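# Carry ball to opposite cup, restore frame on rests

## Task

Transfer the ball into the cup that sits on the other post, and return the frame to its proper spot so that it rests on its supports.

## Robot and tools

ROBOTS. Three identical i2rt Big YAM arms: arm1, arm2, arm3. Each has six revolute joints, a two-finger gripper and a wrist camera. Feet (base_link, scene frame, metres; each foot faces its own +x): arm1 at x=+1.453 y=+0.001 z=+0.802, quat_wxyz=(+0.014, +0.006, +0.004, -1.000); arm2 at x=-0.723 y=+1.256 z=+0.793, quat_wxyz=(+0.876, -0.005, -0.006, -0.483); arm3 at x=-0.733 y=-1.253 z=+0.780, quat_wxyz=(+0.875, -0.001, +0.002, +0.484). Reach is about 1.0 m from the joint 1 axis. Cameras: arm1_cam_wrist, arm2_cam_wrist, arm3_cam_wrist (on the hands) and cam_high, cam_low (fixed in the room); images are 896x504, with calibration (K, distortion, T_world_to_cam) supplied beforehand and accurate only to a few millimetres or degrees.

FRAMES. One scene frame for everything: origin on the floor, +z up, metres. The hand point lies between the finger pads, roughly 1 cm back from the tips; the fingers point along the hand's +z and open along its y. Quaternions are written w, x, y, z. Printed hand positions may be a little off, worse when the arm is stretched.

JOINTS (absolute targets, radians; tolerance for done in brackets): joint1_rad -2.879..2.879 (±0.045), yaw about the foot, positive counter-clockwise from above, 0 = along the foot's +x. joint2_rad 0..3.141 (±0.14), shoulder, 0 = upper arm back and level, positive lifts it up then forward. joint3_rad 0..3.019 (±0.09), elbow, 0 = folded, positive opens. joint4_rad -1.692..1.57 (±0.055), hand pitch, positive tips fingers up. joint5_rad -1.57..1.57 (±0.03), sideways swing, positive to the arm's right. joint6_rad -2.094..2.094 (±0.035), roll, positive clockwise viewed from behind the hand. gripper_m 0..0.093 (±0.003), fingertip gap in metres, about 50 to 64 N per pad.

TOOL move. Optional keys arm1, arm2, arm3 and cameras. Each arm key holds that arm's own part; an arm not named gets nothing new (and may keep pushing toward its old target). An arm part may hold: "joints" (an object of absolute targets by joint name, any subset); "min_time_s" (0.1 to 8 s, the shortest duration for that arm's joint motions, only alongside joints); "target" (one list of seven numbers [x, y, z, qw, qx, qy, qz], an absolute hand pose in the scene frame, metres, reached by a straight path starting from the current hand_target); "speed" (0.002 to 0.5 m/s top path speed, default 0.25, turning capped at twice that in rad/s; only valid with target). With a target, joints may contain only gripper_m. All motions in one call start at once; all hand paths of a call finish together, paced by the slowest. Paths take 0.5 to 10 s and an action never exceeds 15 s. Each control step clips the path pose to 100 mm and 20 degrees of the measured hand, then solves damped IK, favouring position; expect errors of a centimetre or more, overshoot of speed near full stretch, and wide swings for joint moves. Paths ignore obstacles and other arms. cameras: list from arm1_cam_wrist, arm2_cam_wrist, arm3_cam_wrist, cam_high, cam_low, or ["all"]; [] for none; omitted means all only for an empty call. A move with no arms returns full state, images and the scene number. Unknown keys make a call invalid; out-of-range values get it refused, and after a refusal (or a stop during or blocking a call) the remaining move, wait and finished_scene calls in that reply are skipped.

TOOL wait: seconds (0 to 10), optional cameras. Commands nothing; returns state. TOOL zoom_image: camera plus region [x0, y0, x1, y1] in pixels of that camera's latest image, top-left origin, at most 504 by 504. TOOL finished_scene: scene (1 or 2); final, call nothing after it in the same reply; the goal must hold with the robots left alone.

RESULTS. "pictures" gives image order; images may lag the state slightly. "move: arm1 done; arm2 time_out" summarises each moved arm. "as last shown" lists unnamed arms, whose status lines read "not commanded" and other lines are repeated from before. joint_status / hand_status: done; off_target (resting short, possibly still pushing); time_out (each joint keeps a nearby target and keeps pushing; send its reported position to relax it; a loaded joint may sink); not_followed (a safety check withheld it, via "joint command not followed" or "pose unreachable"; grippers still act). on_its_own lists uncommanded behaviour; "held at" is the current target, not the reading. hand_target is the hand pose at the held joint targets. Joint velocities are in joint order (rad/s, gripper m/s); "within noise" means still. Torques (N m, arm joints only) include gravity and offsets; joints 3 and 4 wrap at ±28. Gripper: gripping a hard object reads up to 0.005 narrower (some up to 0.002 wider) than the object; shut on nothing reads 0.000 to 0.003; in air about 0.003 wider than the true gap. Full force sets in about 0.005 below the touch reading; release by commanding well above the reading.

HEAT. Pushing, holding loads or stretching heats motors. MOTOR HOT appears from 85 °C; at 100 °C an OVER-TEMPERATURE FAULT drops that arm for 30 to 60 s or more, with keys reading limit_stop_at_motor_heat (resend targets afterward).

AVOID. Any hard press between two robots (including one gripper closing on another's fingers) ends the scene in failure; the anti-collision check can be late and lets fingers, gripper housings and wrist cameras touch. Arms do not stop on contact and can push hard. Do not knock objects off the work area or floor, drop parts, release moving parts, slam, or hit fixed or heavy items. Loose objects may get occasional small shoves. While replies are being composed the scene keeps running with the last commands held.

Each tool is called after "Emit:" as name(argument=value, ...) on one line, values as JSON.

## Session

Emit:
move(cameras=["all"])

Emit:
zoom_image(camera="cam_high", region=[370, 220, 530, 360])

Emit:
zoom_image(camera="cam_low", region=[340, 230, 580, 450])

Scene clock: 0.00 s.
Joint torques (N m): no reading
Motor temperatures (°C): arm1=[29 28 29 24 25 24 24] | arm2=[25 30 29 26 23 21 27] | arm3=[27 28 27 27 23 25 25]
Heat: arm1: hottest joint1_rad 29 °C; arm2: hottest joint2_rad 30 °C; arm3: hottest joint2_rad 28 °C.
Joint velocities: within noise
arm1.joint_positions: joint1_rad=-0.430 joint2_rad=+0.631 joint3_rad=+1.402 joint4_rad=-1.276 joint5_rad=+0.008 joint6_rad=-0.169 gripper_m=+0.09396
arm1.joint_status: not commanded
arm1.hand: x=+1.2197 y=+0.0938 z=+1.3548 quat_wxyz=(+0.150, -0.857, +0.099, +0.482) (m; scene frame)
arm1.hand_target: x=+1.2220 y=+0.0927 z=+1.3684 quat_wxyz=(+0.154, -0.849, +0.098, +0.495) (m; scene frame)
arm1.hand_status: not commanded
arm2.joint_positions: joint1_rad=-0.159 joint2_rad=+0.563 joint3_rad=+1.339 joint4_rad=-1.223 joint5_rad=+0.179 joint6_rad=+0.060 gripper_m=+0.09396
arm2.joint_status: not commanded
arm2.hand: x=-0.6645 y=+1.0393 z=+1.3486 quat_wxyz=(-0.418, -0.522, -0.658, +0.347) (m; scene frame)
arm2.hand_target: x=-0.6659 y=+1.0426 z=+1.3594 quat_wxyz=(-0.427, -0.519, -0.652, +0.352) (m; scene frame)
arm2.hand_status: not commanded
arm3.joint_positions: joint1_rad=+0.085 joint2_rad=+0.628 joint3_rad=+1.434 joint4_rad=-1.415 joint5_rad=+0.195 joint6_rad=+0.111 gripper_m=+0.09396
arm3.joint_status: not commanded
arm3.hand: x=-0.6006 y=-1.0712 z=+1.3224 quat_wxyz=(-0.427, +0.378, -0.800, -0.190) (m; scene frame)
arm3.hand_target: x=-0.6017 y=-1.0734 z=+1.3346 quat_wxyz=(-0.437, +0.373, -0.794, -0.198) (m; scene frame)
arm3.hand_status: not commanded
pictures: arm1_cam_wrist, arm2_cam_wrist, arm3_cam_wrist, cam_high, cam_low
camera_calibration:
arm1_cam_wrist: T_world_to_cam=[[0.328122, 0.927523, 0.178992, -0.73172], [0.884814, -0.235417, -0.402099, -0.51117], [-0.330819, 0.290312, -0.89793, 1.71922], [0, 0, 0, 1]] pos_world=[1.26113, 0.059239, 1.46917]
arm2_cam_wrist: T_world_to_cam=[[-0.977649, -0.209434, 0.0184212, -0.45841], [-0.189655, 0.840709, -0.507188, -0.309064], [0.0907357, -0.499346, -0.861638, 1.86683], [0, 0, 0, 1]] pos_world=[-0.676167, 1.09602, 1.46022]
arm3_cam_wrist: T_world_to_cam=[[0.770384, -0.63719, 0.0223167, -0.249647], [-0.595868, -0.731994, -0.330341, -0.703067], [0.226826, 0.241192, -0.943598, 1.77024], [0, 0, 0, 1]] pos_world=[-0.628148, -1.10068, 1.44372]

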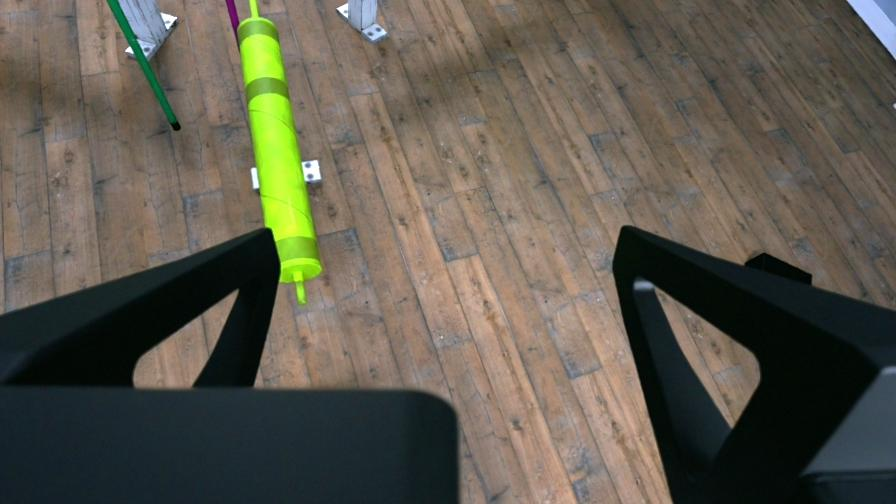

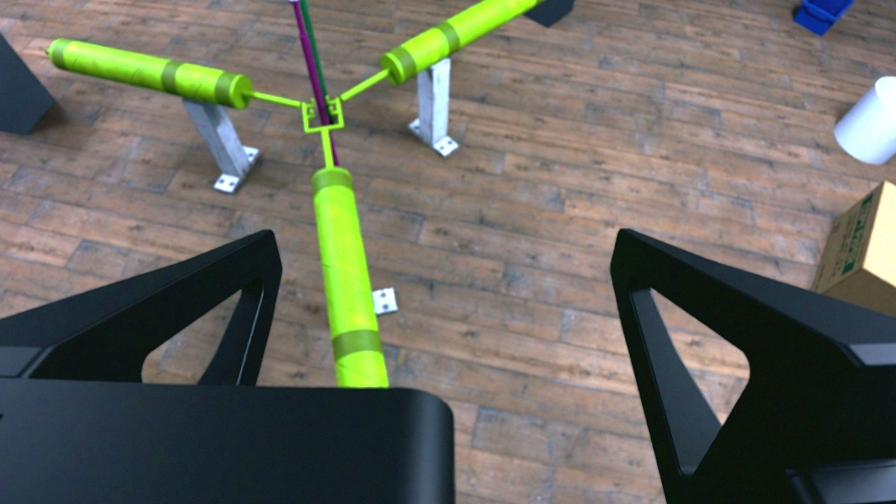

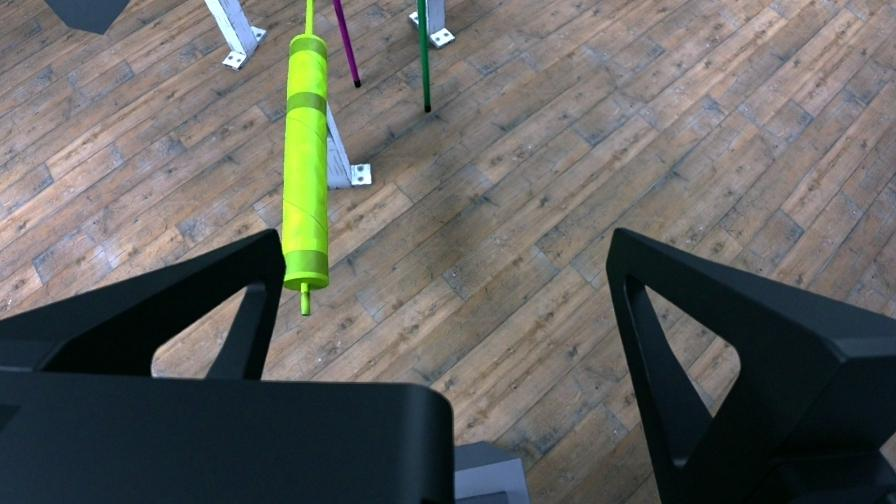

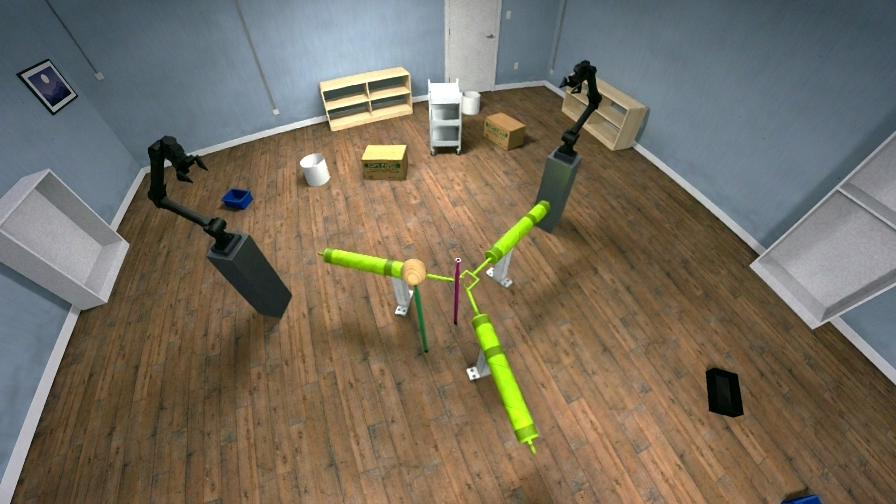

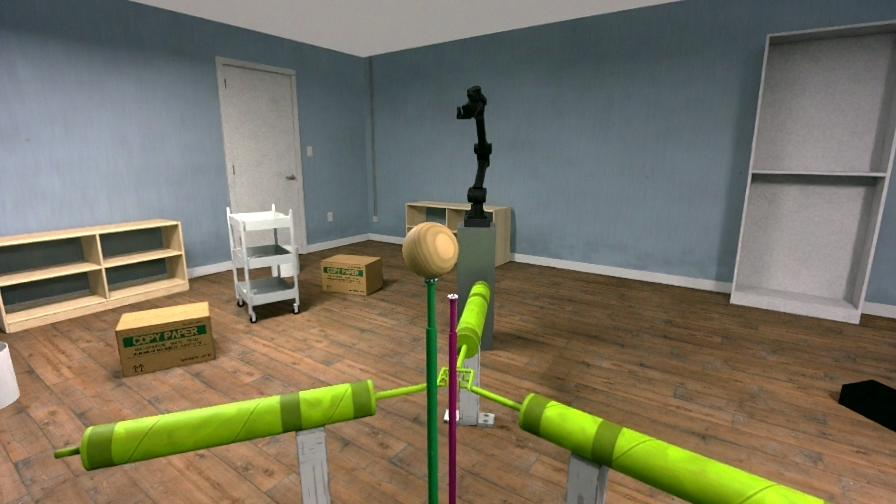

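Scaled by 3.150 from the camera's 896x504 image, which has a finer 1280x720 frame.

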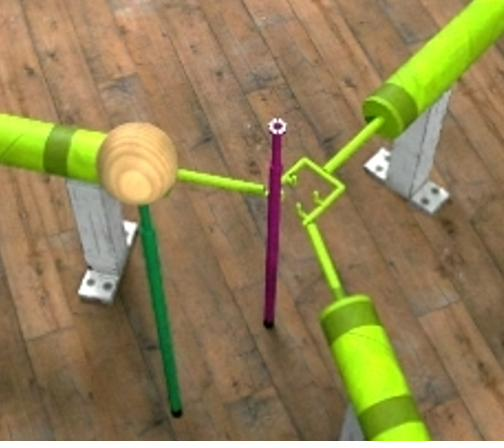

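Scaled by 2.100 from the camera's 896x504 image, which has a finer 1280x720 frame.

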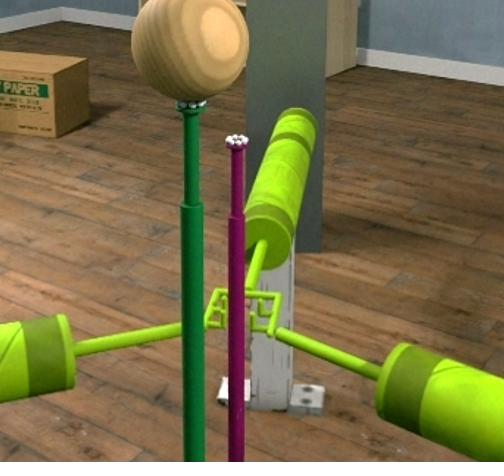

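Emit:
move(arm1={"target":[0.868,0.050,0.567,0.0072,-0.9758,0.0324,0.2163],"speed":0.35}, arm2={"target":[-0.586,1.034,0.56,0.1474,0.5204,0.8361,-0.0917],"speed":0.35}, arm3={"target":[-0.704,-0.724,0.56,0.1532,-0.4631,0.8691,0.0816],"speed":0.35}, cameras=["arm1_cam_wrist","arm2_cam_wrist","arm3_cam_wrist"])

Scene clock: 56.13 s.
Joint torques (N m): arm1=[0.15 -18.37 5.38 0.9 -0.13 0.29] | arm2=[1.14 -8.82 -2.24 1.06 -0.14 -0.13] | arm3=[0.62 -13.51 6.01 1.03 0.17 0.13]
Motor temperatures (°C): arm1=[29 28 36 24 25 24 24] | arm2=[25 30 38 26 23 21 27] | arm3=[27 28 36 27 23 25 24]
Heat: arm1: hottest joint3_rad 36 °C; arm2: hottest joint3_rad 38 °C; arm3: hottest joint3_rad 36 °C.
move: arm1 off_target; arm2 done; arm3 off_target
Joint velocities: within noise
arm1.joint_positions: joint1_rad=-0.125 joint2_rad=+2.362 joint3_rad=+1.149 joint4_rad=+0.068 joint5_rad=-0.013 joint6_rad=-0.023 gripper_m=+0.09396
arm1.joint_status: not commanded
arm1.hand: x=+0.8825 y=+0.0565 z=+0.5606 quat_wxyz=(+0.011, -0.978, +0.033, +0.206) (m; scene frame)
arm1.hand_target: x=+0.8683 y=+0.0498 z=+0.5672 quat_wxyz=(+0.007, -0.976, +0.032, +0.216) (m; scene frame)
arm1.hand_status: off_target (0.017 m and 1.2 deg from the pose sent, 0.864 m and 38.1 deg at the start)
arm2.joint_positions: joint1_rad=+0.022 joint2_rad=+2.360 joint3_rad=+0.354 joint4_rad=+0.768 joint5_rad=+0.042 joint6_rad=+0.133 gripper_m=+0.09396
arm2.joint_status: not commanded
arm2.hand: x=-0.5858 y=+1.0333 z=+0.5657 quat_wxyz=(-0.148, -0.525, -0.833, +0.092) (m; scene frame)
arm2.hand_target: x=-0.5860 y=+1.0340 z=+0.5602 quat_wxyz=(-0.147, -0.520, -0.836, +0.092) (m; scene frame)
arm2.hand_status: done (0.006 m and 0.7 deg from the pose sent, 0.793 m and 47.6 deg at the start; pose on its path clipped on 39 of 135 steps)
arm3.joint_positions: joint1_rad=+0.561 joint2_rad=+2.266 joint3_rad=+1.056 joint4_rad=-0.077 joint5_rad=+0.199 joint6_rad=+0.561 gripper_m=+0.09396
arm3.joint_status: not commanded
arm3.hand: x=-0.6996 y=-0.7342 z=+0.5632 quat_wxyz=(-0.152, +0.465, -0.869, -0.075) (m; scene frame)
arm3.hand_target: x=-0.7040 y=-0.7243 z=+0.5602 quat_wxyz=(-0.153, +0.463, -0.869, -0.082) (m; scene frame)
arm3.hand_status: off_target (0.012 m and 0.8 deg from the pose sent, 0.844 m and 36.1 deg at the start)
pictures: arm1_cam_wrist, arm2_cam_wrist, arm3_cam_wrist
camera_calibration:
arm1_cam_wrist: T_world_to_cam=[[0.072119, 0.996943, 0.0300545, -0.138777], [0.973506, -0.0769152, 0.215335, -0.974255], [0.216988, 0.0137285, -0.976078, 0.481354], [0, 0, 0, 1]] pos_world=[0.854004, 0.0568094, 0.683801]
arm2_cam_wrist: T_world_to_cam=[[-0.904135, -0.427247, 0.000157659, -0.0898319], [-0.412264, 0.872527, 0.262173, -1.28475], [-0.11215, 0.236975, -0.965021, 0.360805], [0, 0, 0, 1]] pos_world=[-0.570413, 0.997098, 0.685026]
arm3_cam_wrist: T_world_to_cam=[[0.834924, -0.550264, 0.0105858, 0.173947], [-0.529225, -0.797425, 0.289885, -1.1169], [-0.151072, -0.247634, -0.957003, 0.379312], [0, 0, 0, 1]] pos_world=[-0.67902, -0.700996, 0.684933]

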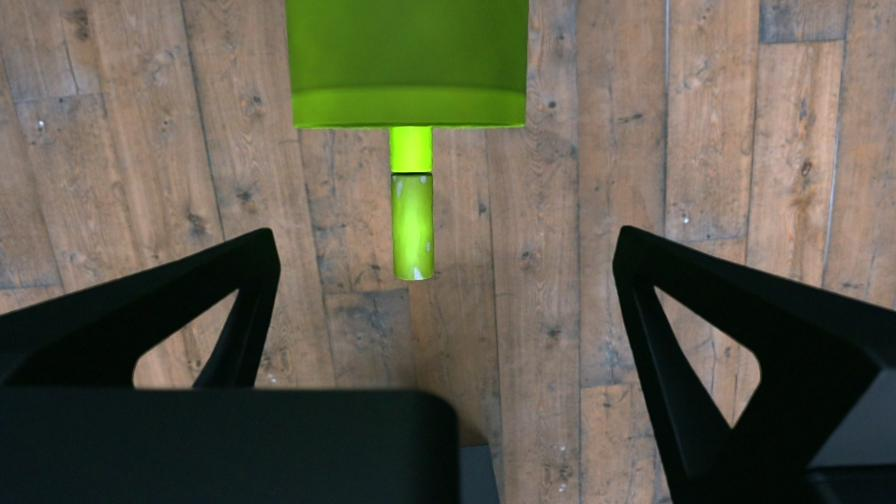

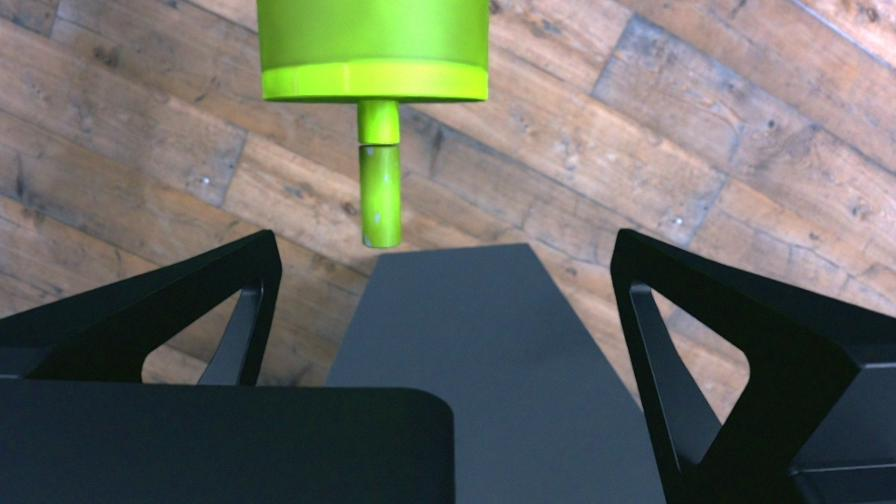

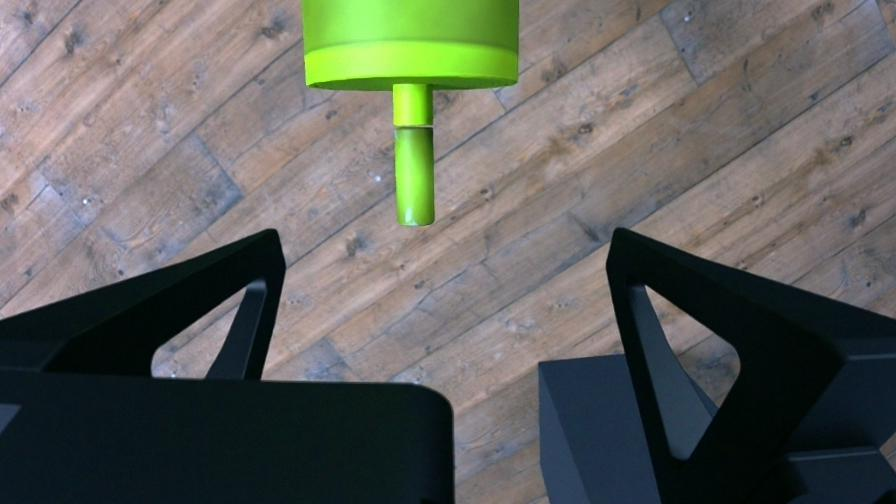

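Emit:
move(arm1={"target":[0.8745,0.040,0.455,0.0072,-0.9758,0.0324,0.2163],"speed":0.15}, arm2={"target":[-0.556,1.0455,0.443,0.1474,0.5204,0.8361,-0.0917],"speed":0.15}, arm3={"target":[-0.711,-0.710,0.440,0.1532,-0.4631,0.8691,0.0816],"speed":0.15}, cameras=["arm1_cam_wrist","arm2_cam_wrist","arm3_cam_wrist"])

Emit:
move(arm1={"joints":{"gripper_m":0.006}}, arm2={"joints":{"gripper_m":0.006}}, arm3={"joints":{"gripper_m":0.006}}, cameras=["arm1_cam_wrist","arm2_cam_wrist","arm3_cam_wrist"])

Scene clock: 72.67 s.
Joint torques (N m): arm1=[0.09 -18.96 3.74 1.74 0.13 0.32] | arm2=[1.9 -10.34 -3.22 1.02 0.03 0.11] | arm3=[0.79 -14.74 4.6 1.47 0.33 0.13]
Motor temperatures (°C): arm1=[29 29 35 24 25 24 24] | arm2=[25 30 35 26 23 21 26] | arm3=[26 28 34 27 23 25 24]
Heat: arm1: hottest joint3_rad 35 °C; arm2: hottest joint3_rad 35 °C; arm3: hottest joint3_rad 34 °C.
move: arm1 off_target; arm2 done; arm3 off_target
Joint velocities: within noise
arm1.joint_positions: joint1_rad=-0.105 joint2_rad=+2.634 joint3_rad=+1.283 joint4_rad=+0.195 joint5_rad=-0.011 joint6_rad=-0.008 gripper_m=+0.09396
arm1.joint_status: not commanded
arm1.hand: x=+0.8889 y=+0.0454 z=+0.4513 quat_wxyz=(+0.008, -0.979, +0.031, +0.201) (m; scene frame)
arm1.hand_target: x=+0.8748 y=+0.0398 z=+0.4553 quat_wxyz=(+0.007, -0.976, +0.032, +0.216) (m; scene frame)
arm1.hand_status: off_target (0.016 m and 1.8 deg from the pose sent, 0.107 m and 1.2 deg at the start)
arm2.joint_positions: joint1_rad=+0.166 joint2_rad=+2.770 joint3_rad=+0.612 joint4_rad=+0.907 joint5_rad=+0.087 joint6_rad=+0.252 gripper_m=+0.09396
arm2.joint_status: not commanded
arm2.hand: x=-0.5561 y=+1.0425 z=+0.4491 quat_wxyz=(-0.146, -0.518, -0.838, +0.092) (m; scene frame)
arm2.hand_target: x=-0.5561 y=+1.0455 z=+0.4431 quat_wxyz=(-0.147, -0.520, -0.836, +0.092) (m; scene frame)
arm2.hand_status: done (0.007 m and 0.4 deg from the pose sent, 0.127 m and 0.7 deg at the start)
arm3.joint_positions: joint1_rad=+0.573 joint2_rad=+2.582 joint3_rad=+1.251 joint4_rad=+0.035 joint5_rad=+0.199 joint6_rad=+0.574 gripper_m=+0.09396
arm3.joint_status: not commanded
arm3.hand: x=-0.7063 y=-0.7181 z=+0.4451 quat_wxyz=(-0.149, +0.465, -0.870, -0.073) (m; scene frame)
arm3.hand_target: x=-0.7110 y=-0.7103 z=+0.4403 quat_wxyz=(-0.153, +0.463, -0.869, -0.082) (m; scene frame)
arm3.hand_status: off_target (0.011 m and 1.1 deg from the pose sent, 0.126 m and 0.8 deg at the start)
pictures: arm1_cam_wrist, arm2_cam_wrist, arm3_cam_wrist
camera_calibration:
arm1_cam_wrist: T_world_to_cam=[[0.0662661, 0.997492, 0.0248829, -0.117425], [0.971527, -0.0701863, 0.226296, -0.961326], [0.227475, 0.00917864, -0.973741, 0.363293], [0, 0, 0, 1]] pos_world=[0.859095, 0.0463239, 0.574219]
arm2_cam_wrist: T_world_to_cam=[[-0.896956, -0.442082, 0.00574984, -0.0420288], [-0.424847, 0.865441, 0.265549, -1.25109], [-0.122371, 0.235743, -0.96408, 0.244645], [0, 0, 0, 1]] pos_world=[-0.539284, 1.00649, 0.568326]
arm3_cam_wrist: T_world_to_cam=[[0.834741, -0.550534, 0.0109595, 0.189183], [-0.528532, -0.79548, 0.296422, -1.07439], [-0.154472, -0.253228, -0.954994, 0.261917], [0, 0, 0, 1]] pos_world=[-0.685311, -0.68418, 0.566529]

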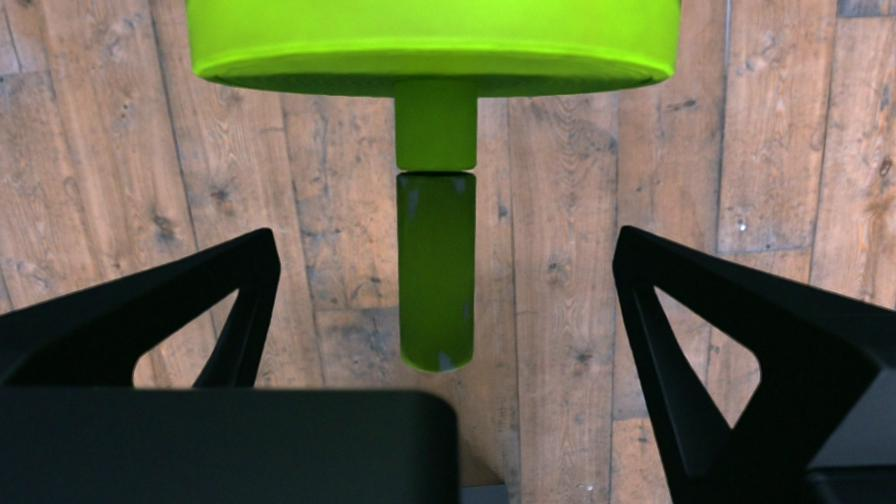

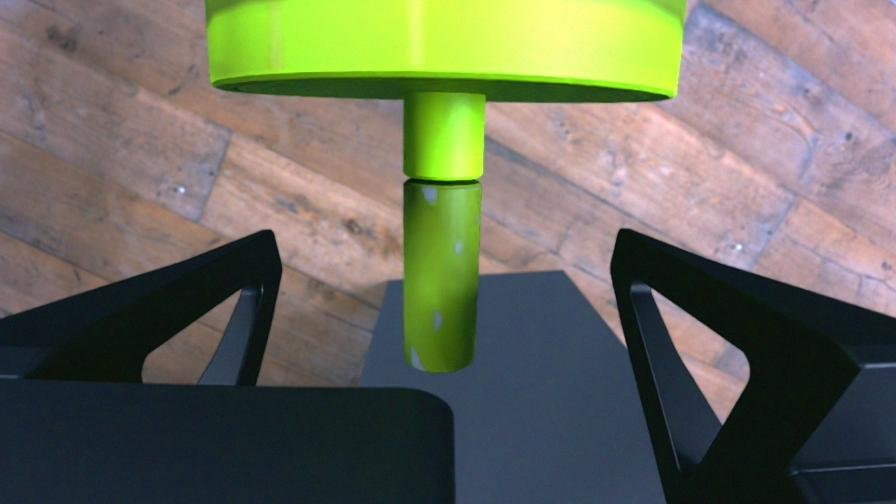

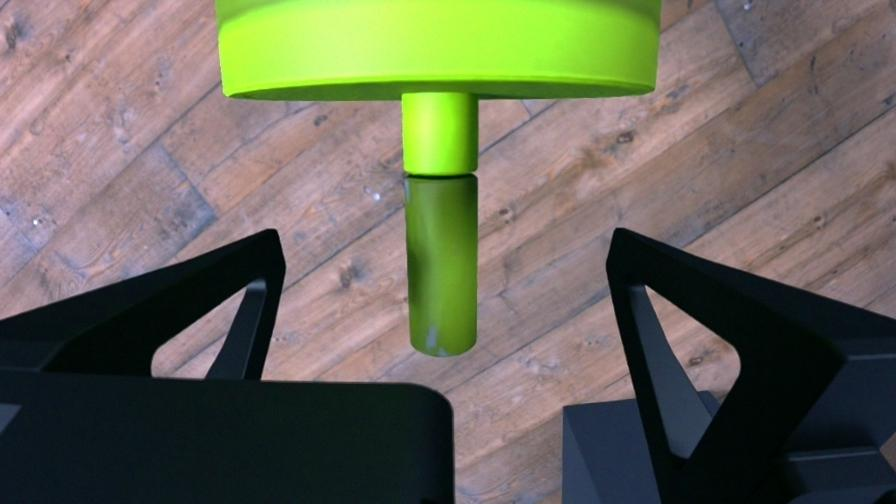

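Scene clock: 73.43 s.
Joint torques (N m): arm1=[0.03 -18.67 3.88 1.73 0.13 0.3] | arm2=[1.9 -10.34 -3.22 1.02 0.01 0.08] | arm3=[0.79 -14.68 4.6 1.46 0.31 0.13]
Motor temperatures (°C): arm1=[29 29 35 24 25 24 24] | arm2=[25 30 35 26 23 21 26] | arm3=[26 28 34 27 23 25 24]
Heat: arm1: hottest joint3_rad 35 °C; arm2: hottest joint3_rad 35 °C; arm3: hottest joint3_rad 34 °C.
move: arm1 off_target; arm2 off_target; arm3 off_target
Joint velocities: within noise
arm1.joint_positions: joint1_rad=-0.103 joint2_rad=+2.634 joint3_rad=+1.283 joint4_rad=+0.195 joint5_rad=-0.011 joint6_rad=-0.006 gripper_m=+0.01876
arm1.joint_status: gripper_m off_target (ended at +0.01879, target +0.00600)
arm1.hand: x=+0.8888 y=+0.0446 z=+0.4513 quat_wxyz=(+0.007, -0.979, +0.032, +0.201) (m; scene frame)
arm1.hand_target: x=+0.8748 y=+0.0399 z=+0.4553 quat_wxyz=(+0.007, -0.976, +0.032, +0.216) (m; scene frame)
arm1.hand_status: not commanded
arm2.joint_positions: joint1_rad=+0.166 joint2_rad=+2.770 joint3_rad=+0.612 joint4_rad=+0.907 joint5_rad=+0.088 joint6_rad=+0.257 gripper_m=+0.01800
arm2.joint_status: gripper_m off_target (ended at +0.01804, target +0.00600)
arm2.hand: x=-0.5561 y=+1.0423 z=+0.4491 quat_wxyz=(-0.146, -0.520, -0.836, +0.092) (m; scene frame)
arm2.hand_target: x=-0.5561 y=+1.0455 z=+0.4431 quat_wxyz=(-0.147, -0.520, -0.836, +0.092) (m; scene frame)
arm2.hand_status: not commanded
arm3.joint_positions: joint1_rad=+0.573 joint2_rad=+2.582 joint3_rad=+1.251 joint4_rad=+0.035 joint5_rad=+0.200 joint6_rad=+0.575 gripper_m=+0.01728
arm3.joint_status: gripper_m off_target (ended at +0.01731, target +0.00600)
arm3.hand: x=-0.7063 y=-0.7181 z=+0.4451 quat_wxyz=(-0.149, +0.465, -0.870, -0.073) (m; scene frame)
arm3.hand_target: x=-0.7110 y=-0.7103 z=+0.4403 quat_wxyz=(-0.153, +0.463, -0.869, -0.082) (m; scene frame)
arm3.hand_status: not commanded
pictures: arm1_cam_wrist, arm2_cam_wrist, arm3_cam_wrist
camera_calibration:
arm1_cam_wrist: T_world_to_cam=[[0.0665489, 0.997492, 0.0241216, -0.116433], [0.971529, -0.0702881, 0.226256, -0.961356], [0.227383, 0.00837773, -0.973769, 0.363432], [0, 0, 0, 1]] pos_world=[0.859095, 0.0455245, 0.57422]
arm2_cam_wrist: T_world_to_cam=[[-0.899125, -0.437667, 0.00462619, -0.0473698], [-0.420919, 0.86752, 0.265021, -1.25075], [-0.120004, 0.23634, -0.964232, 0.245514], [0, 0, 0, 1]] pos_world=[-0.539593, 1.00629, 0.568426]
arm3_cam_wrist: T_world_to_cam=[[0.8345, -0.550897, 0.0110609, 0.188628], [-0.528942, -0.795296, 0.296186, -1.07439], [-0.154371, -0.253017, -0.955066, 0.262282], [0, 0, 0, 1]] pos_world=[-0.685211, -0.684181, 0.566629]

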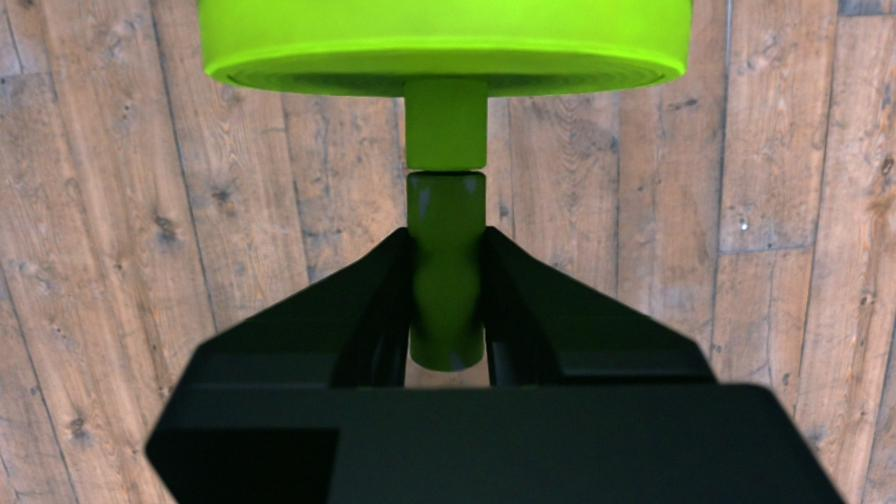

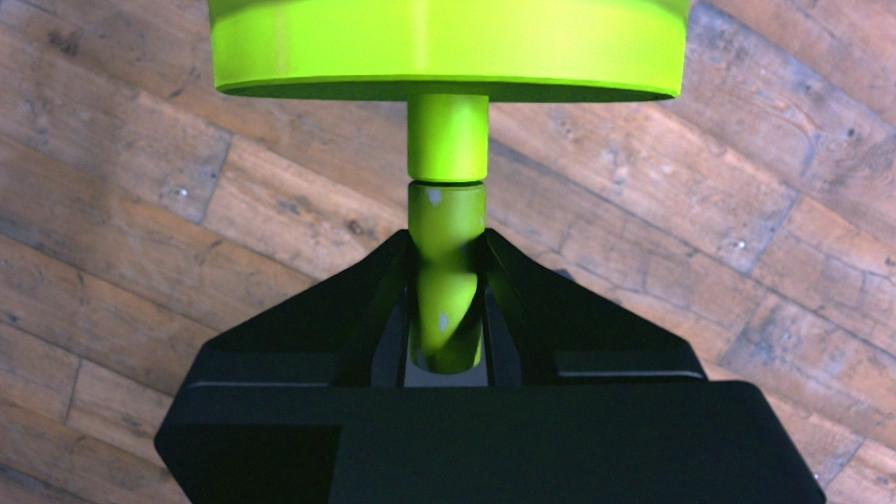

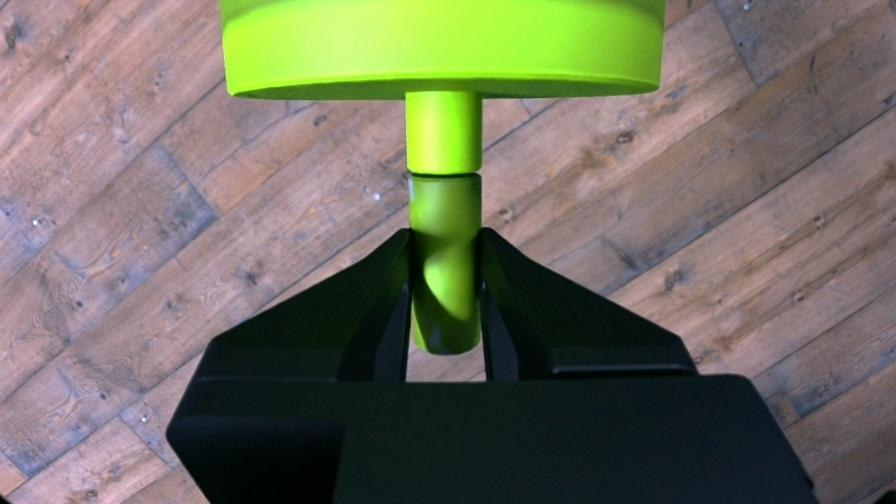

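Emit:
move(arm1={"target":[0.876,0.044,0.871,0.0072,-0.9758,0.0324,0.2163],"speed":0.18}, arm2={"target":[-0.556,1.044,0.856,0.1474,0.5204,0.8361,-0.0917],"speed":0.18}, arm3={"target":[-0.709,-0.714,0.863,0.1532,-0.4631,0.8691,0.0816],"speed":0.18}, cameras=["cam_low"])

Emit:
zoom_image(camera="cam_low", region=[390, 200, 530, 340])

Scene clock: 99.27 s.
Joint torques (N m): arm1=[-1.73 -17.9 10.81 0.06 -0.08 0.1] | arm2=[1.2 -5.25 9.24 -1.16 -0.44 -0.07] | arm3=[0.5 -15.44 10.89 -0.88 0.29 0.11]
Motor temperatures (°C): arm1=[29 31 33 24 25 24 25] | arm2=[25 31 33 26 23 21 28] | arm3=[26 30 32 27 23 25 26]
Heat: arm1: hottest joint3_rad 33 °C; arm2: hottest joint3_rad 33 °C; arm3: hottest joint3_rad 32 °C.
move: arm1 off_target; arm2 off_target; arm3 off_target
Joint velocities: within noise
arm1.joint_positions: joint1_rad=-0.099 joint2_rad=+1.744 joint3_rad=+1.124 joint4_rad=-0.556 joint5_rad=-0.012 joint6_rad=+0.000 gripper_m=+0.01876
arm1.joint_status: not commanded
arm1.hand: x=+0.8933 y=+0.0380 z=+0.8368 quat_wxyz=(+0.006, -0.981, +0.033, +0.191) (m; scene frame)
arm1.hand_target: x=+0.8772 y=+0.0440 z=+0.8709 quat_wxyz=(+0.008, -0.976, +0.032, +0.217) (m; scene frame)
arm1.hand_status: off_target (0.039 m and 3.0 deg from the pose sent, 0.420 m and 1.8 deg at the start)
arm2.joint_positions: joint1_rad=+0.159 joint2_rad=+0.974 joint3_rad=+0.420 joint4_rad=-0.690 joint5_rad=+0.095 joint6_rad=+0.256 gripper_m=+0.01800
arm2.joint_status: not commanded
arm2.hand: x=-0.5584 y=+1.0435 z=+0.8442 quat_wxyz=(-0.148, -0.523, -0.834, +0.097) (m; scene frame)
arm2.hand_target: x=-0.5560 y=+1.0437 z=+0.8555 quat_wxyz=(-0.148, -0.521, -0.836, +0.092) (m; scene frame)
arm2.hand_status: off_target (0.012 m and 0.7 deg from the pose sent, 0.407 m and 0.1 deg at the start)
arm3.joint_positions: joint1_rad=+0.574 joint2_rad=+1.716 joint3_rad=+1.158 joint4_rad=-0.738 joint5_rad=+0.200 joint6_rad=+0.575 gripper_m=+0.01728
arm3.joint_status: not commanded
arm3.hand: x=-0.7059 y=-0.7183 z=+0.8354 quat_wxyz=(-0.149, +0.466, -0.869, -0.073) (m; scene frame)
arm3.hand_target: x=-0.7089 y=-0.7143 z=+0.8624 quat_wxyz=(-0.153, +0.463, -0.869, -0.082) (m; scene frame)
arm3.hand_status: off_target (0.028 m and 1.1 deg from the pose sent, 0.418 m and 1.1 deg at the start)
pictures: cam_low

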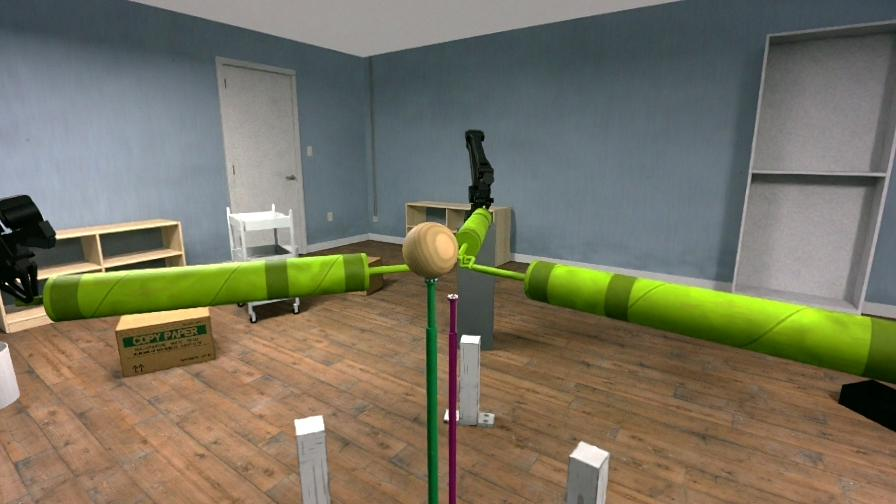

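Scaled by 3.600 from the camera's 896x504 image, which has a finer 1280x720 frame.

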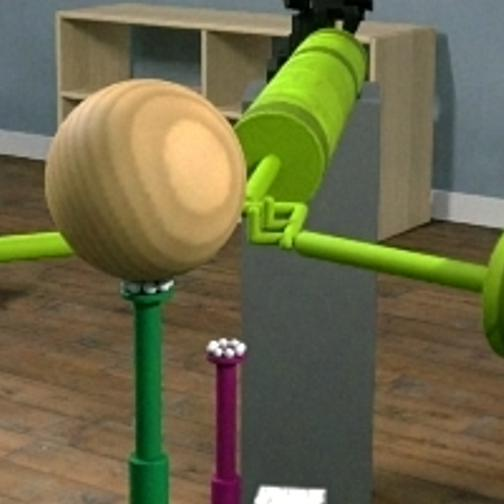

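Emit:
move(arm1={"target":[1.022,-0.262,0.908,0.0072,-0.9758,0.0324,0.2163],"speed":0.15}, arm2={"target":[-0.405,0.738,0.889,0.1474,0.5204,0.8361,-0.0917],"speed":0.15}, arm3={"target":[-0.559,-1.020,0.889,0.1532,-0.4631,0.8691,0.0816],"speed":0.15}, cameras=["cam_high","cam_low"])

Emit:
zoom_image(camera="cam_low", region=[380, 200, 520, 320])

Emit:
zoom_image(camera="cam_high", region=[370, 210, 490, 310])

Scene clock: 118.67 s.
Joint torques (N m): arm1=[-0.56 -14.97 11.81 0.01 1.09 0.18] | arm2=[2.26 -16.85 11.41 -0.43 -0.49 0.03] | arm3=[-1.38 -5.54 9.8 -0.25 0.01 -0.08]
Motor temperatures (°C): arm1=[29 34 36 24 25 24 26] | arm2=[25 31 37 26 23 21 28] | arm3=[26 32 35 27 23 24 26]
Heat: arm1: hottest joint3_rad 36 °C; arm2: hottest joint3_rad 37 °C; arm3: hottest joint3_rad 35 °C.
move: arm1 off_target; arm2 off_target; arm3 off_target
Joint velocities: within noise
arm1.joint_positions: joint1_rad=+0.612 joint2_rad=+1.560 joint3_rad=+1.007 joint4_rad=-0.727 joint5_rad=+0.255 joint6_rad=+0.663 gripper_m=+0.01876
arm1.joint_status: not commanded
arm1.hand: x=+1.0404 y=-0.2514 z=+0.8719 quat_wxyz=(+0.017, -0.982, +0.029, +0.185) (m; scene frame)
arm1.hand_target: x=+1.0233 y=-0.2611 z=+0.9080 quat_wxyz=(+0.007, -0.976, +0.033, +0.216) (m; scene frame)
arm1.hand_status: off_target (0.042 m and 3.9 deg from the pose sent, 0.334 m and 2.9 deg at the start)
arm2.joint_positions: joint1_rad=-0.015 joint2_rad=+1.802 joint3_rad=+1.334 joint4_rad=-0.778 joint5_rad=+0.043 joint6_rad=+0.093 gripper_m=+0.01800
arm2.joint_status: not commanded
arm2.hand: x=-0.4206 y=+0.7457 z=+0.8789 quat_wxyz=(-0.141, -0.525, -0.834, +0.096) (m; scene frame)
arm2.hand_target: x=-0.4054 y=+0.7387 z=+0.8890 quat_wxyz=(-0.148, -0.520, -0.836, +0.092) (m; scene frame)
arm2.hand_status: off_target (0.020 m and 1.0 deg from the pose sent, 0.345 m and 0.7 deg at the start)
arm3.joint_positions: joint1_rad=-0.076 joint2_rad=+0.950 joint3_rad=+0.567 joint4_rad=-0.837 joint5_rad=-0.019 joint6_rad=-0.047 gripper_m=+0.01728
arm3.joint_status: not commanded
arm3.hand: x=-0.5592 y=-1.0128 z=+0.8807 quat_wxyz=(-0.151, +0.466, -0.868, -0.083) (m; scene frame)
arm3.hand_target: x=-0.5589 y=-1.0196 z=+0.8884 quat_wxyz=(-0.153, +0.463, -0.869, -0.082) (m; scene frame)
arm3.hand_status: off_target (0.011 m and 0.4 deg from the pose sent, 0.340 m and 1.1 deg at the start)
pictures: cam_high, cam_low

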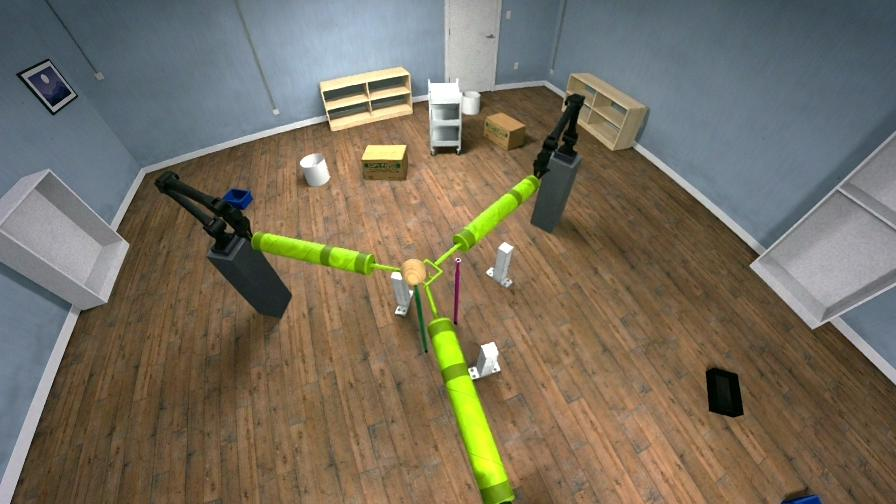

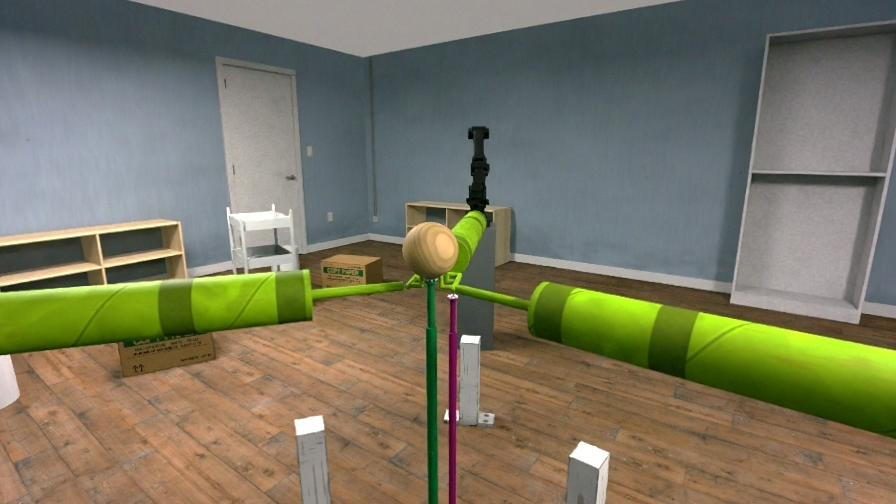

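Scaled by 3.600 from the camera's 896x504 image, which has a finer 1280x720 frame.

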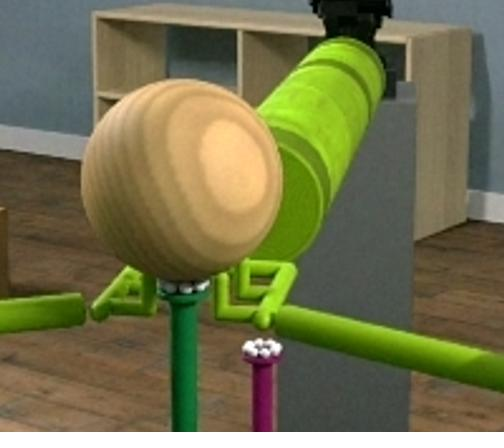

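Scaled by 4.200 from the camera's 896x504 image, which has a finer 1280x720 frame.

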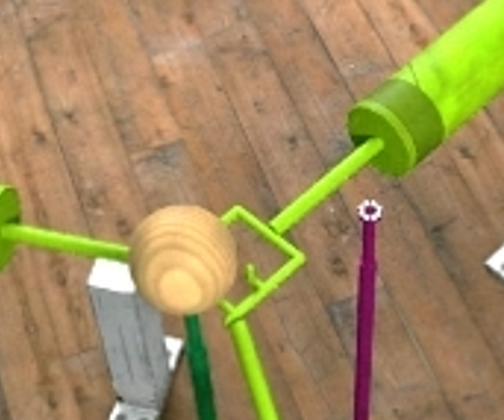

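Emit:
move(arm1={"target":[1.0458,-0.2971,0.914,0.0072,-0.9758,0.0324,0.2163],"speed":0.1}, arm2={"target":[-0.3829,0.7027,0.889,0.1474,0.5204,0.8361,-0.0917],"speed":0.1}, arm3={"target":[-0.5364,-1.0556,0.883,0.1532,-0.4631,0.8691,0.0816],"speed":0.1}, cameras=["cam_high","cam_low"])

Emit:
zoom_image(camera="cam_low", region=[390, 220, 490, 310])

Emit:
zoom_image(camera="cam_high", region=[375, 230, 465, 310])

Scene clock: 149.63 s.
Joint torques (N m): arm1=[-0.32 -14.51 12.08 0.01 1.18 0.21] | arm2=[2.37 -18.67 11.86 -0.38 -0.42 0.05] | arm3=[-1.61 -4.89 9.68 -0.23 -0.01 -0.08]
Motor temperatures (°C): arm1=[29 35 43 24 28 24 26] | arm2=[25 35 47 26 23 21 29] | arm3=[26 30 35 27 23 24 26]
Heat: arm1: hottest joint3_rad 43 °C; arm2: hottest joint3_rad 47 °C; arm3: hottest joint3_rad 35 °C.
move: arm1 off_target; arm2 off_target; arm3 done
Joint velocities: within noise
arm1.joint_positions: joint1_rad=+0.705 joint2_rad=+1.560 joint3_rad=+1.031 joint4_rad=-0.777 joint5_rad=+0.284 joint6_rad=+0.753 gripper_m=+0.01876
arm1.joint_status: not commanded
arm1.hand: x=+1.0635 y=-0.2838 z=+0.8792 quat_wxyz=(+0.019, -0.982, +0.028, +0.186) (m; scene frame)
arm1.hand_target: x=+1.0472 y=-0.2962 z=+0.9141 quat_wxyz=(+0.007, -0.976, +0.033, +0.216) (m; scene frame)
arm1.hand_status: off_target (0.041 m and 3.9 deg from the pose sent, 0.062 m and 3.9 deg at the start)
arm2.joint_positions: joint1_rad=-0.017 joint2_rad=+1.902 joint3_rad=+1.479 joint4_rad=-0.828 joint5_rad=+0.041 joint6_rad=+0.091 gripper_m=+0.01800
arm2.joint_status: not commanded
arm2.hand: x=-0.4002 y=+0.7106 z=+0.8775 quat_wxyz=(-0.139, -0.525, -0.835, +0.094) (m; scene frame)
arm2.hand_target: x=-0.3833 y=+0.7034 z=+0.8892 quat_wxyz=(-0.148, -0.520, -0.836, +0.092) (m; scene frame)
arm2.hand_status: off_target (0.022 m and 1.1 deg from the pose sent, 0.058 m and 1.0 deg at the start)
arm3.joint_positions: joint1_rad=-0.255 joint2_rad=+0.918 joint3_rad=+0.538 joint4_rad=-0.846 joint5_rad=-0.082 joint6_rad=-0.217 gripper_m=+0.01728
arm3.joint_status: not commanded
arm3.hand: x=-0.5359 y=-1.0477 z=+0.8764 quat_wxyz=(-0.153, +0.467, -0.867, -0.084) (m; scene frame)
arm3.hand_target: x=-0.5363 y=-1.0552 z=+0.8825 quat_wxyz=(-0.153, +0.463, -0.869, -0.082) (m; scene frame)
arm3.hand_status: done (0.010 m and 0.6 deg from the pose sent, 0.049 m and 0.4 deg at the start)
pictures: cam_high, cam_low

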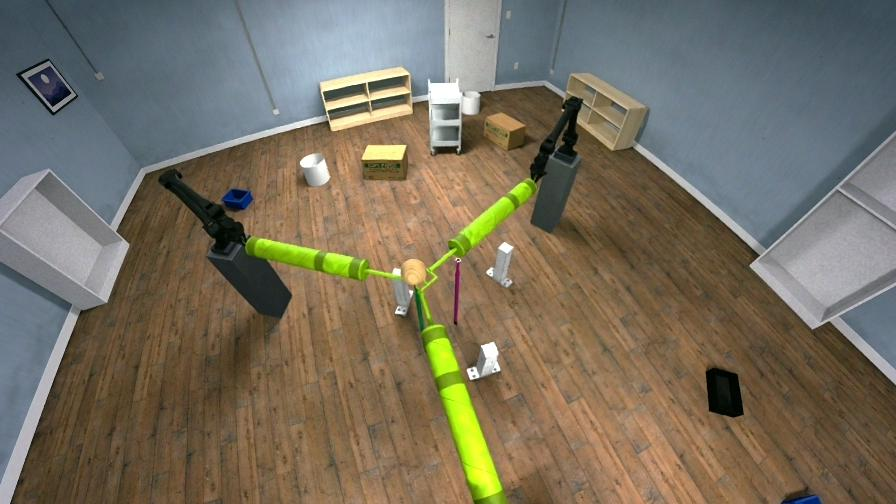

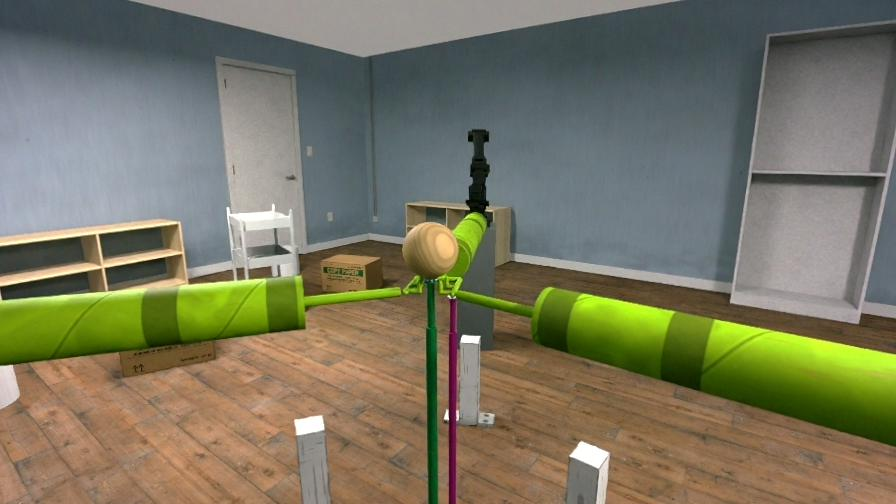

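Scaled by 5.040 from the camera's 896x504 image, which has a finer 1280x720 frame.

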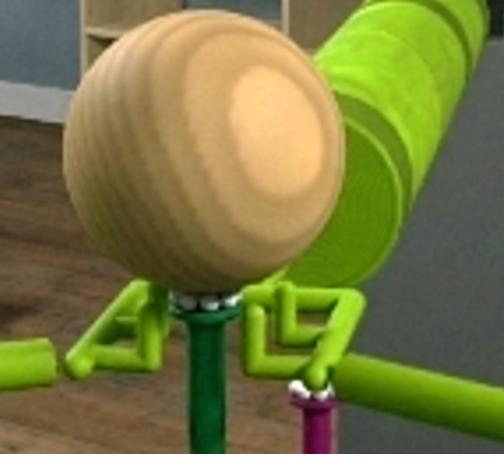

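Scaled by 5.600 from the camera's 896x504 image, which has a finer 1280x720 frame.

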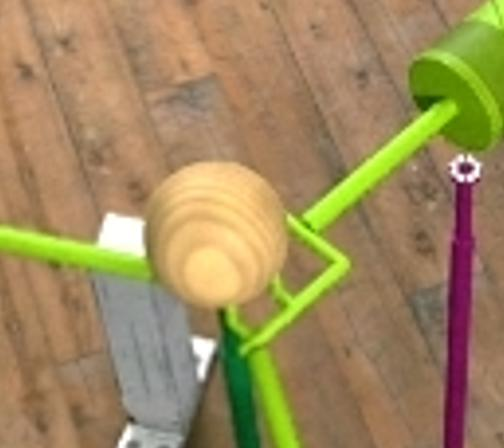

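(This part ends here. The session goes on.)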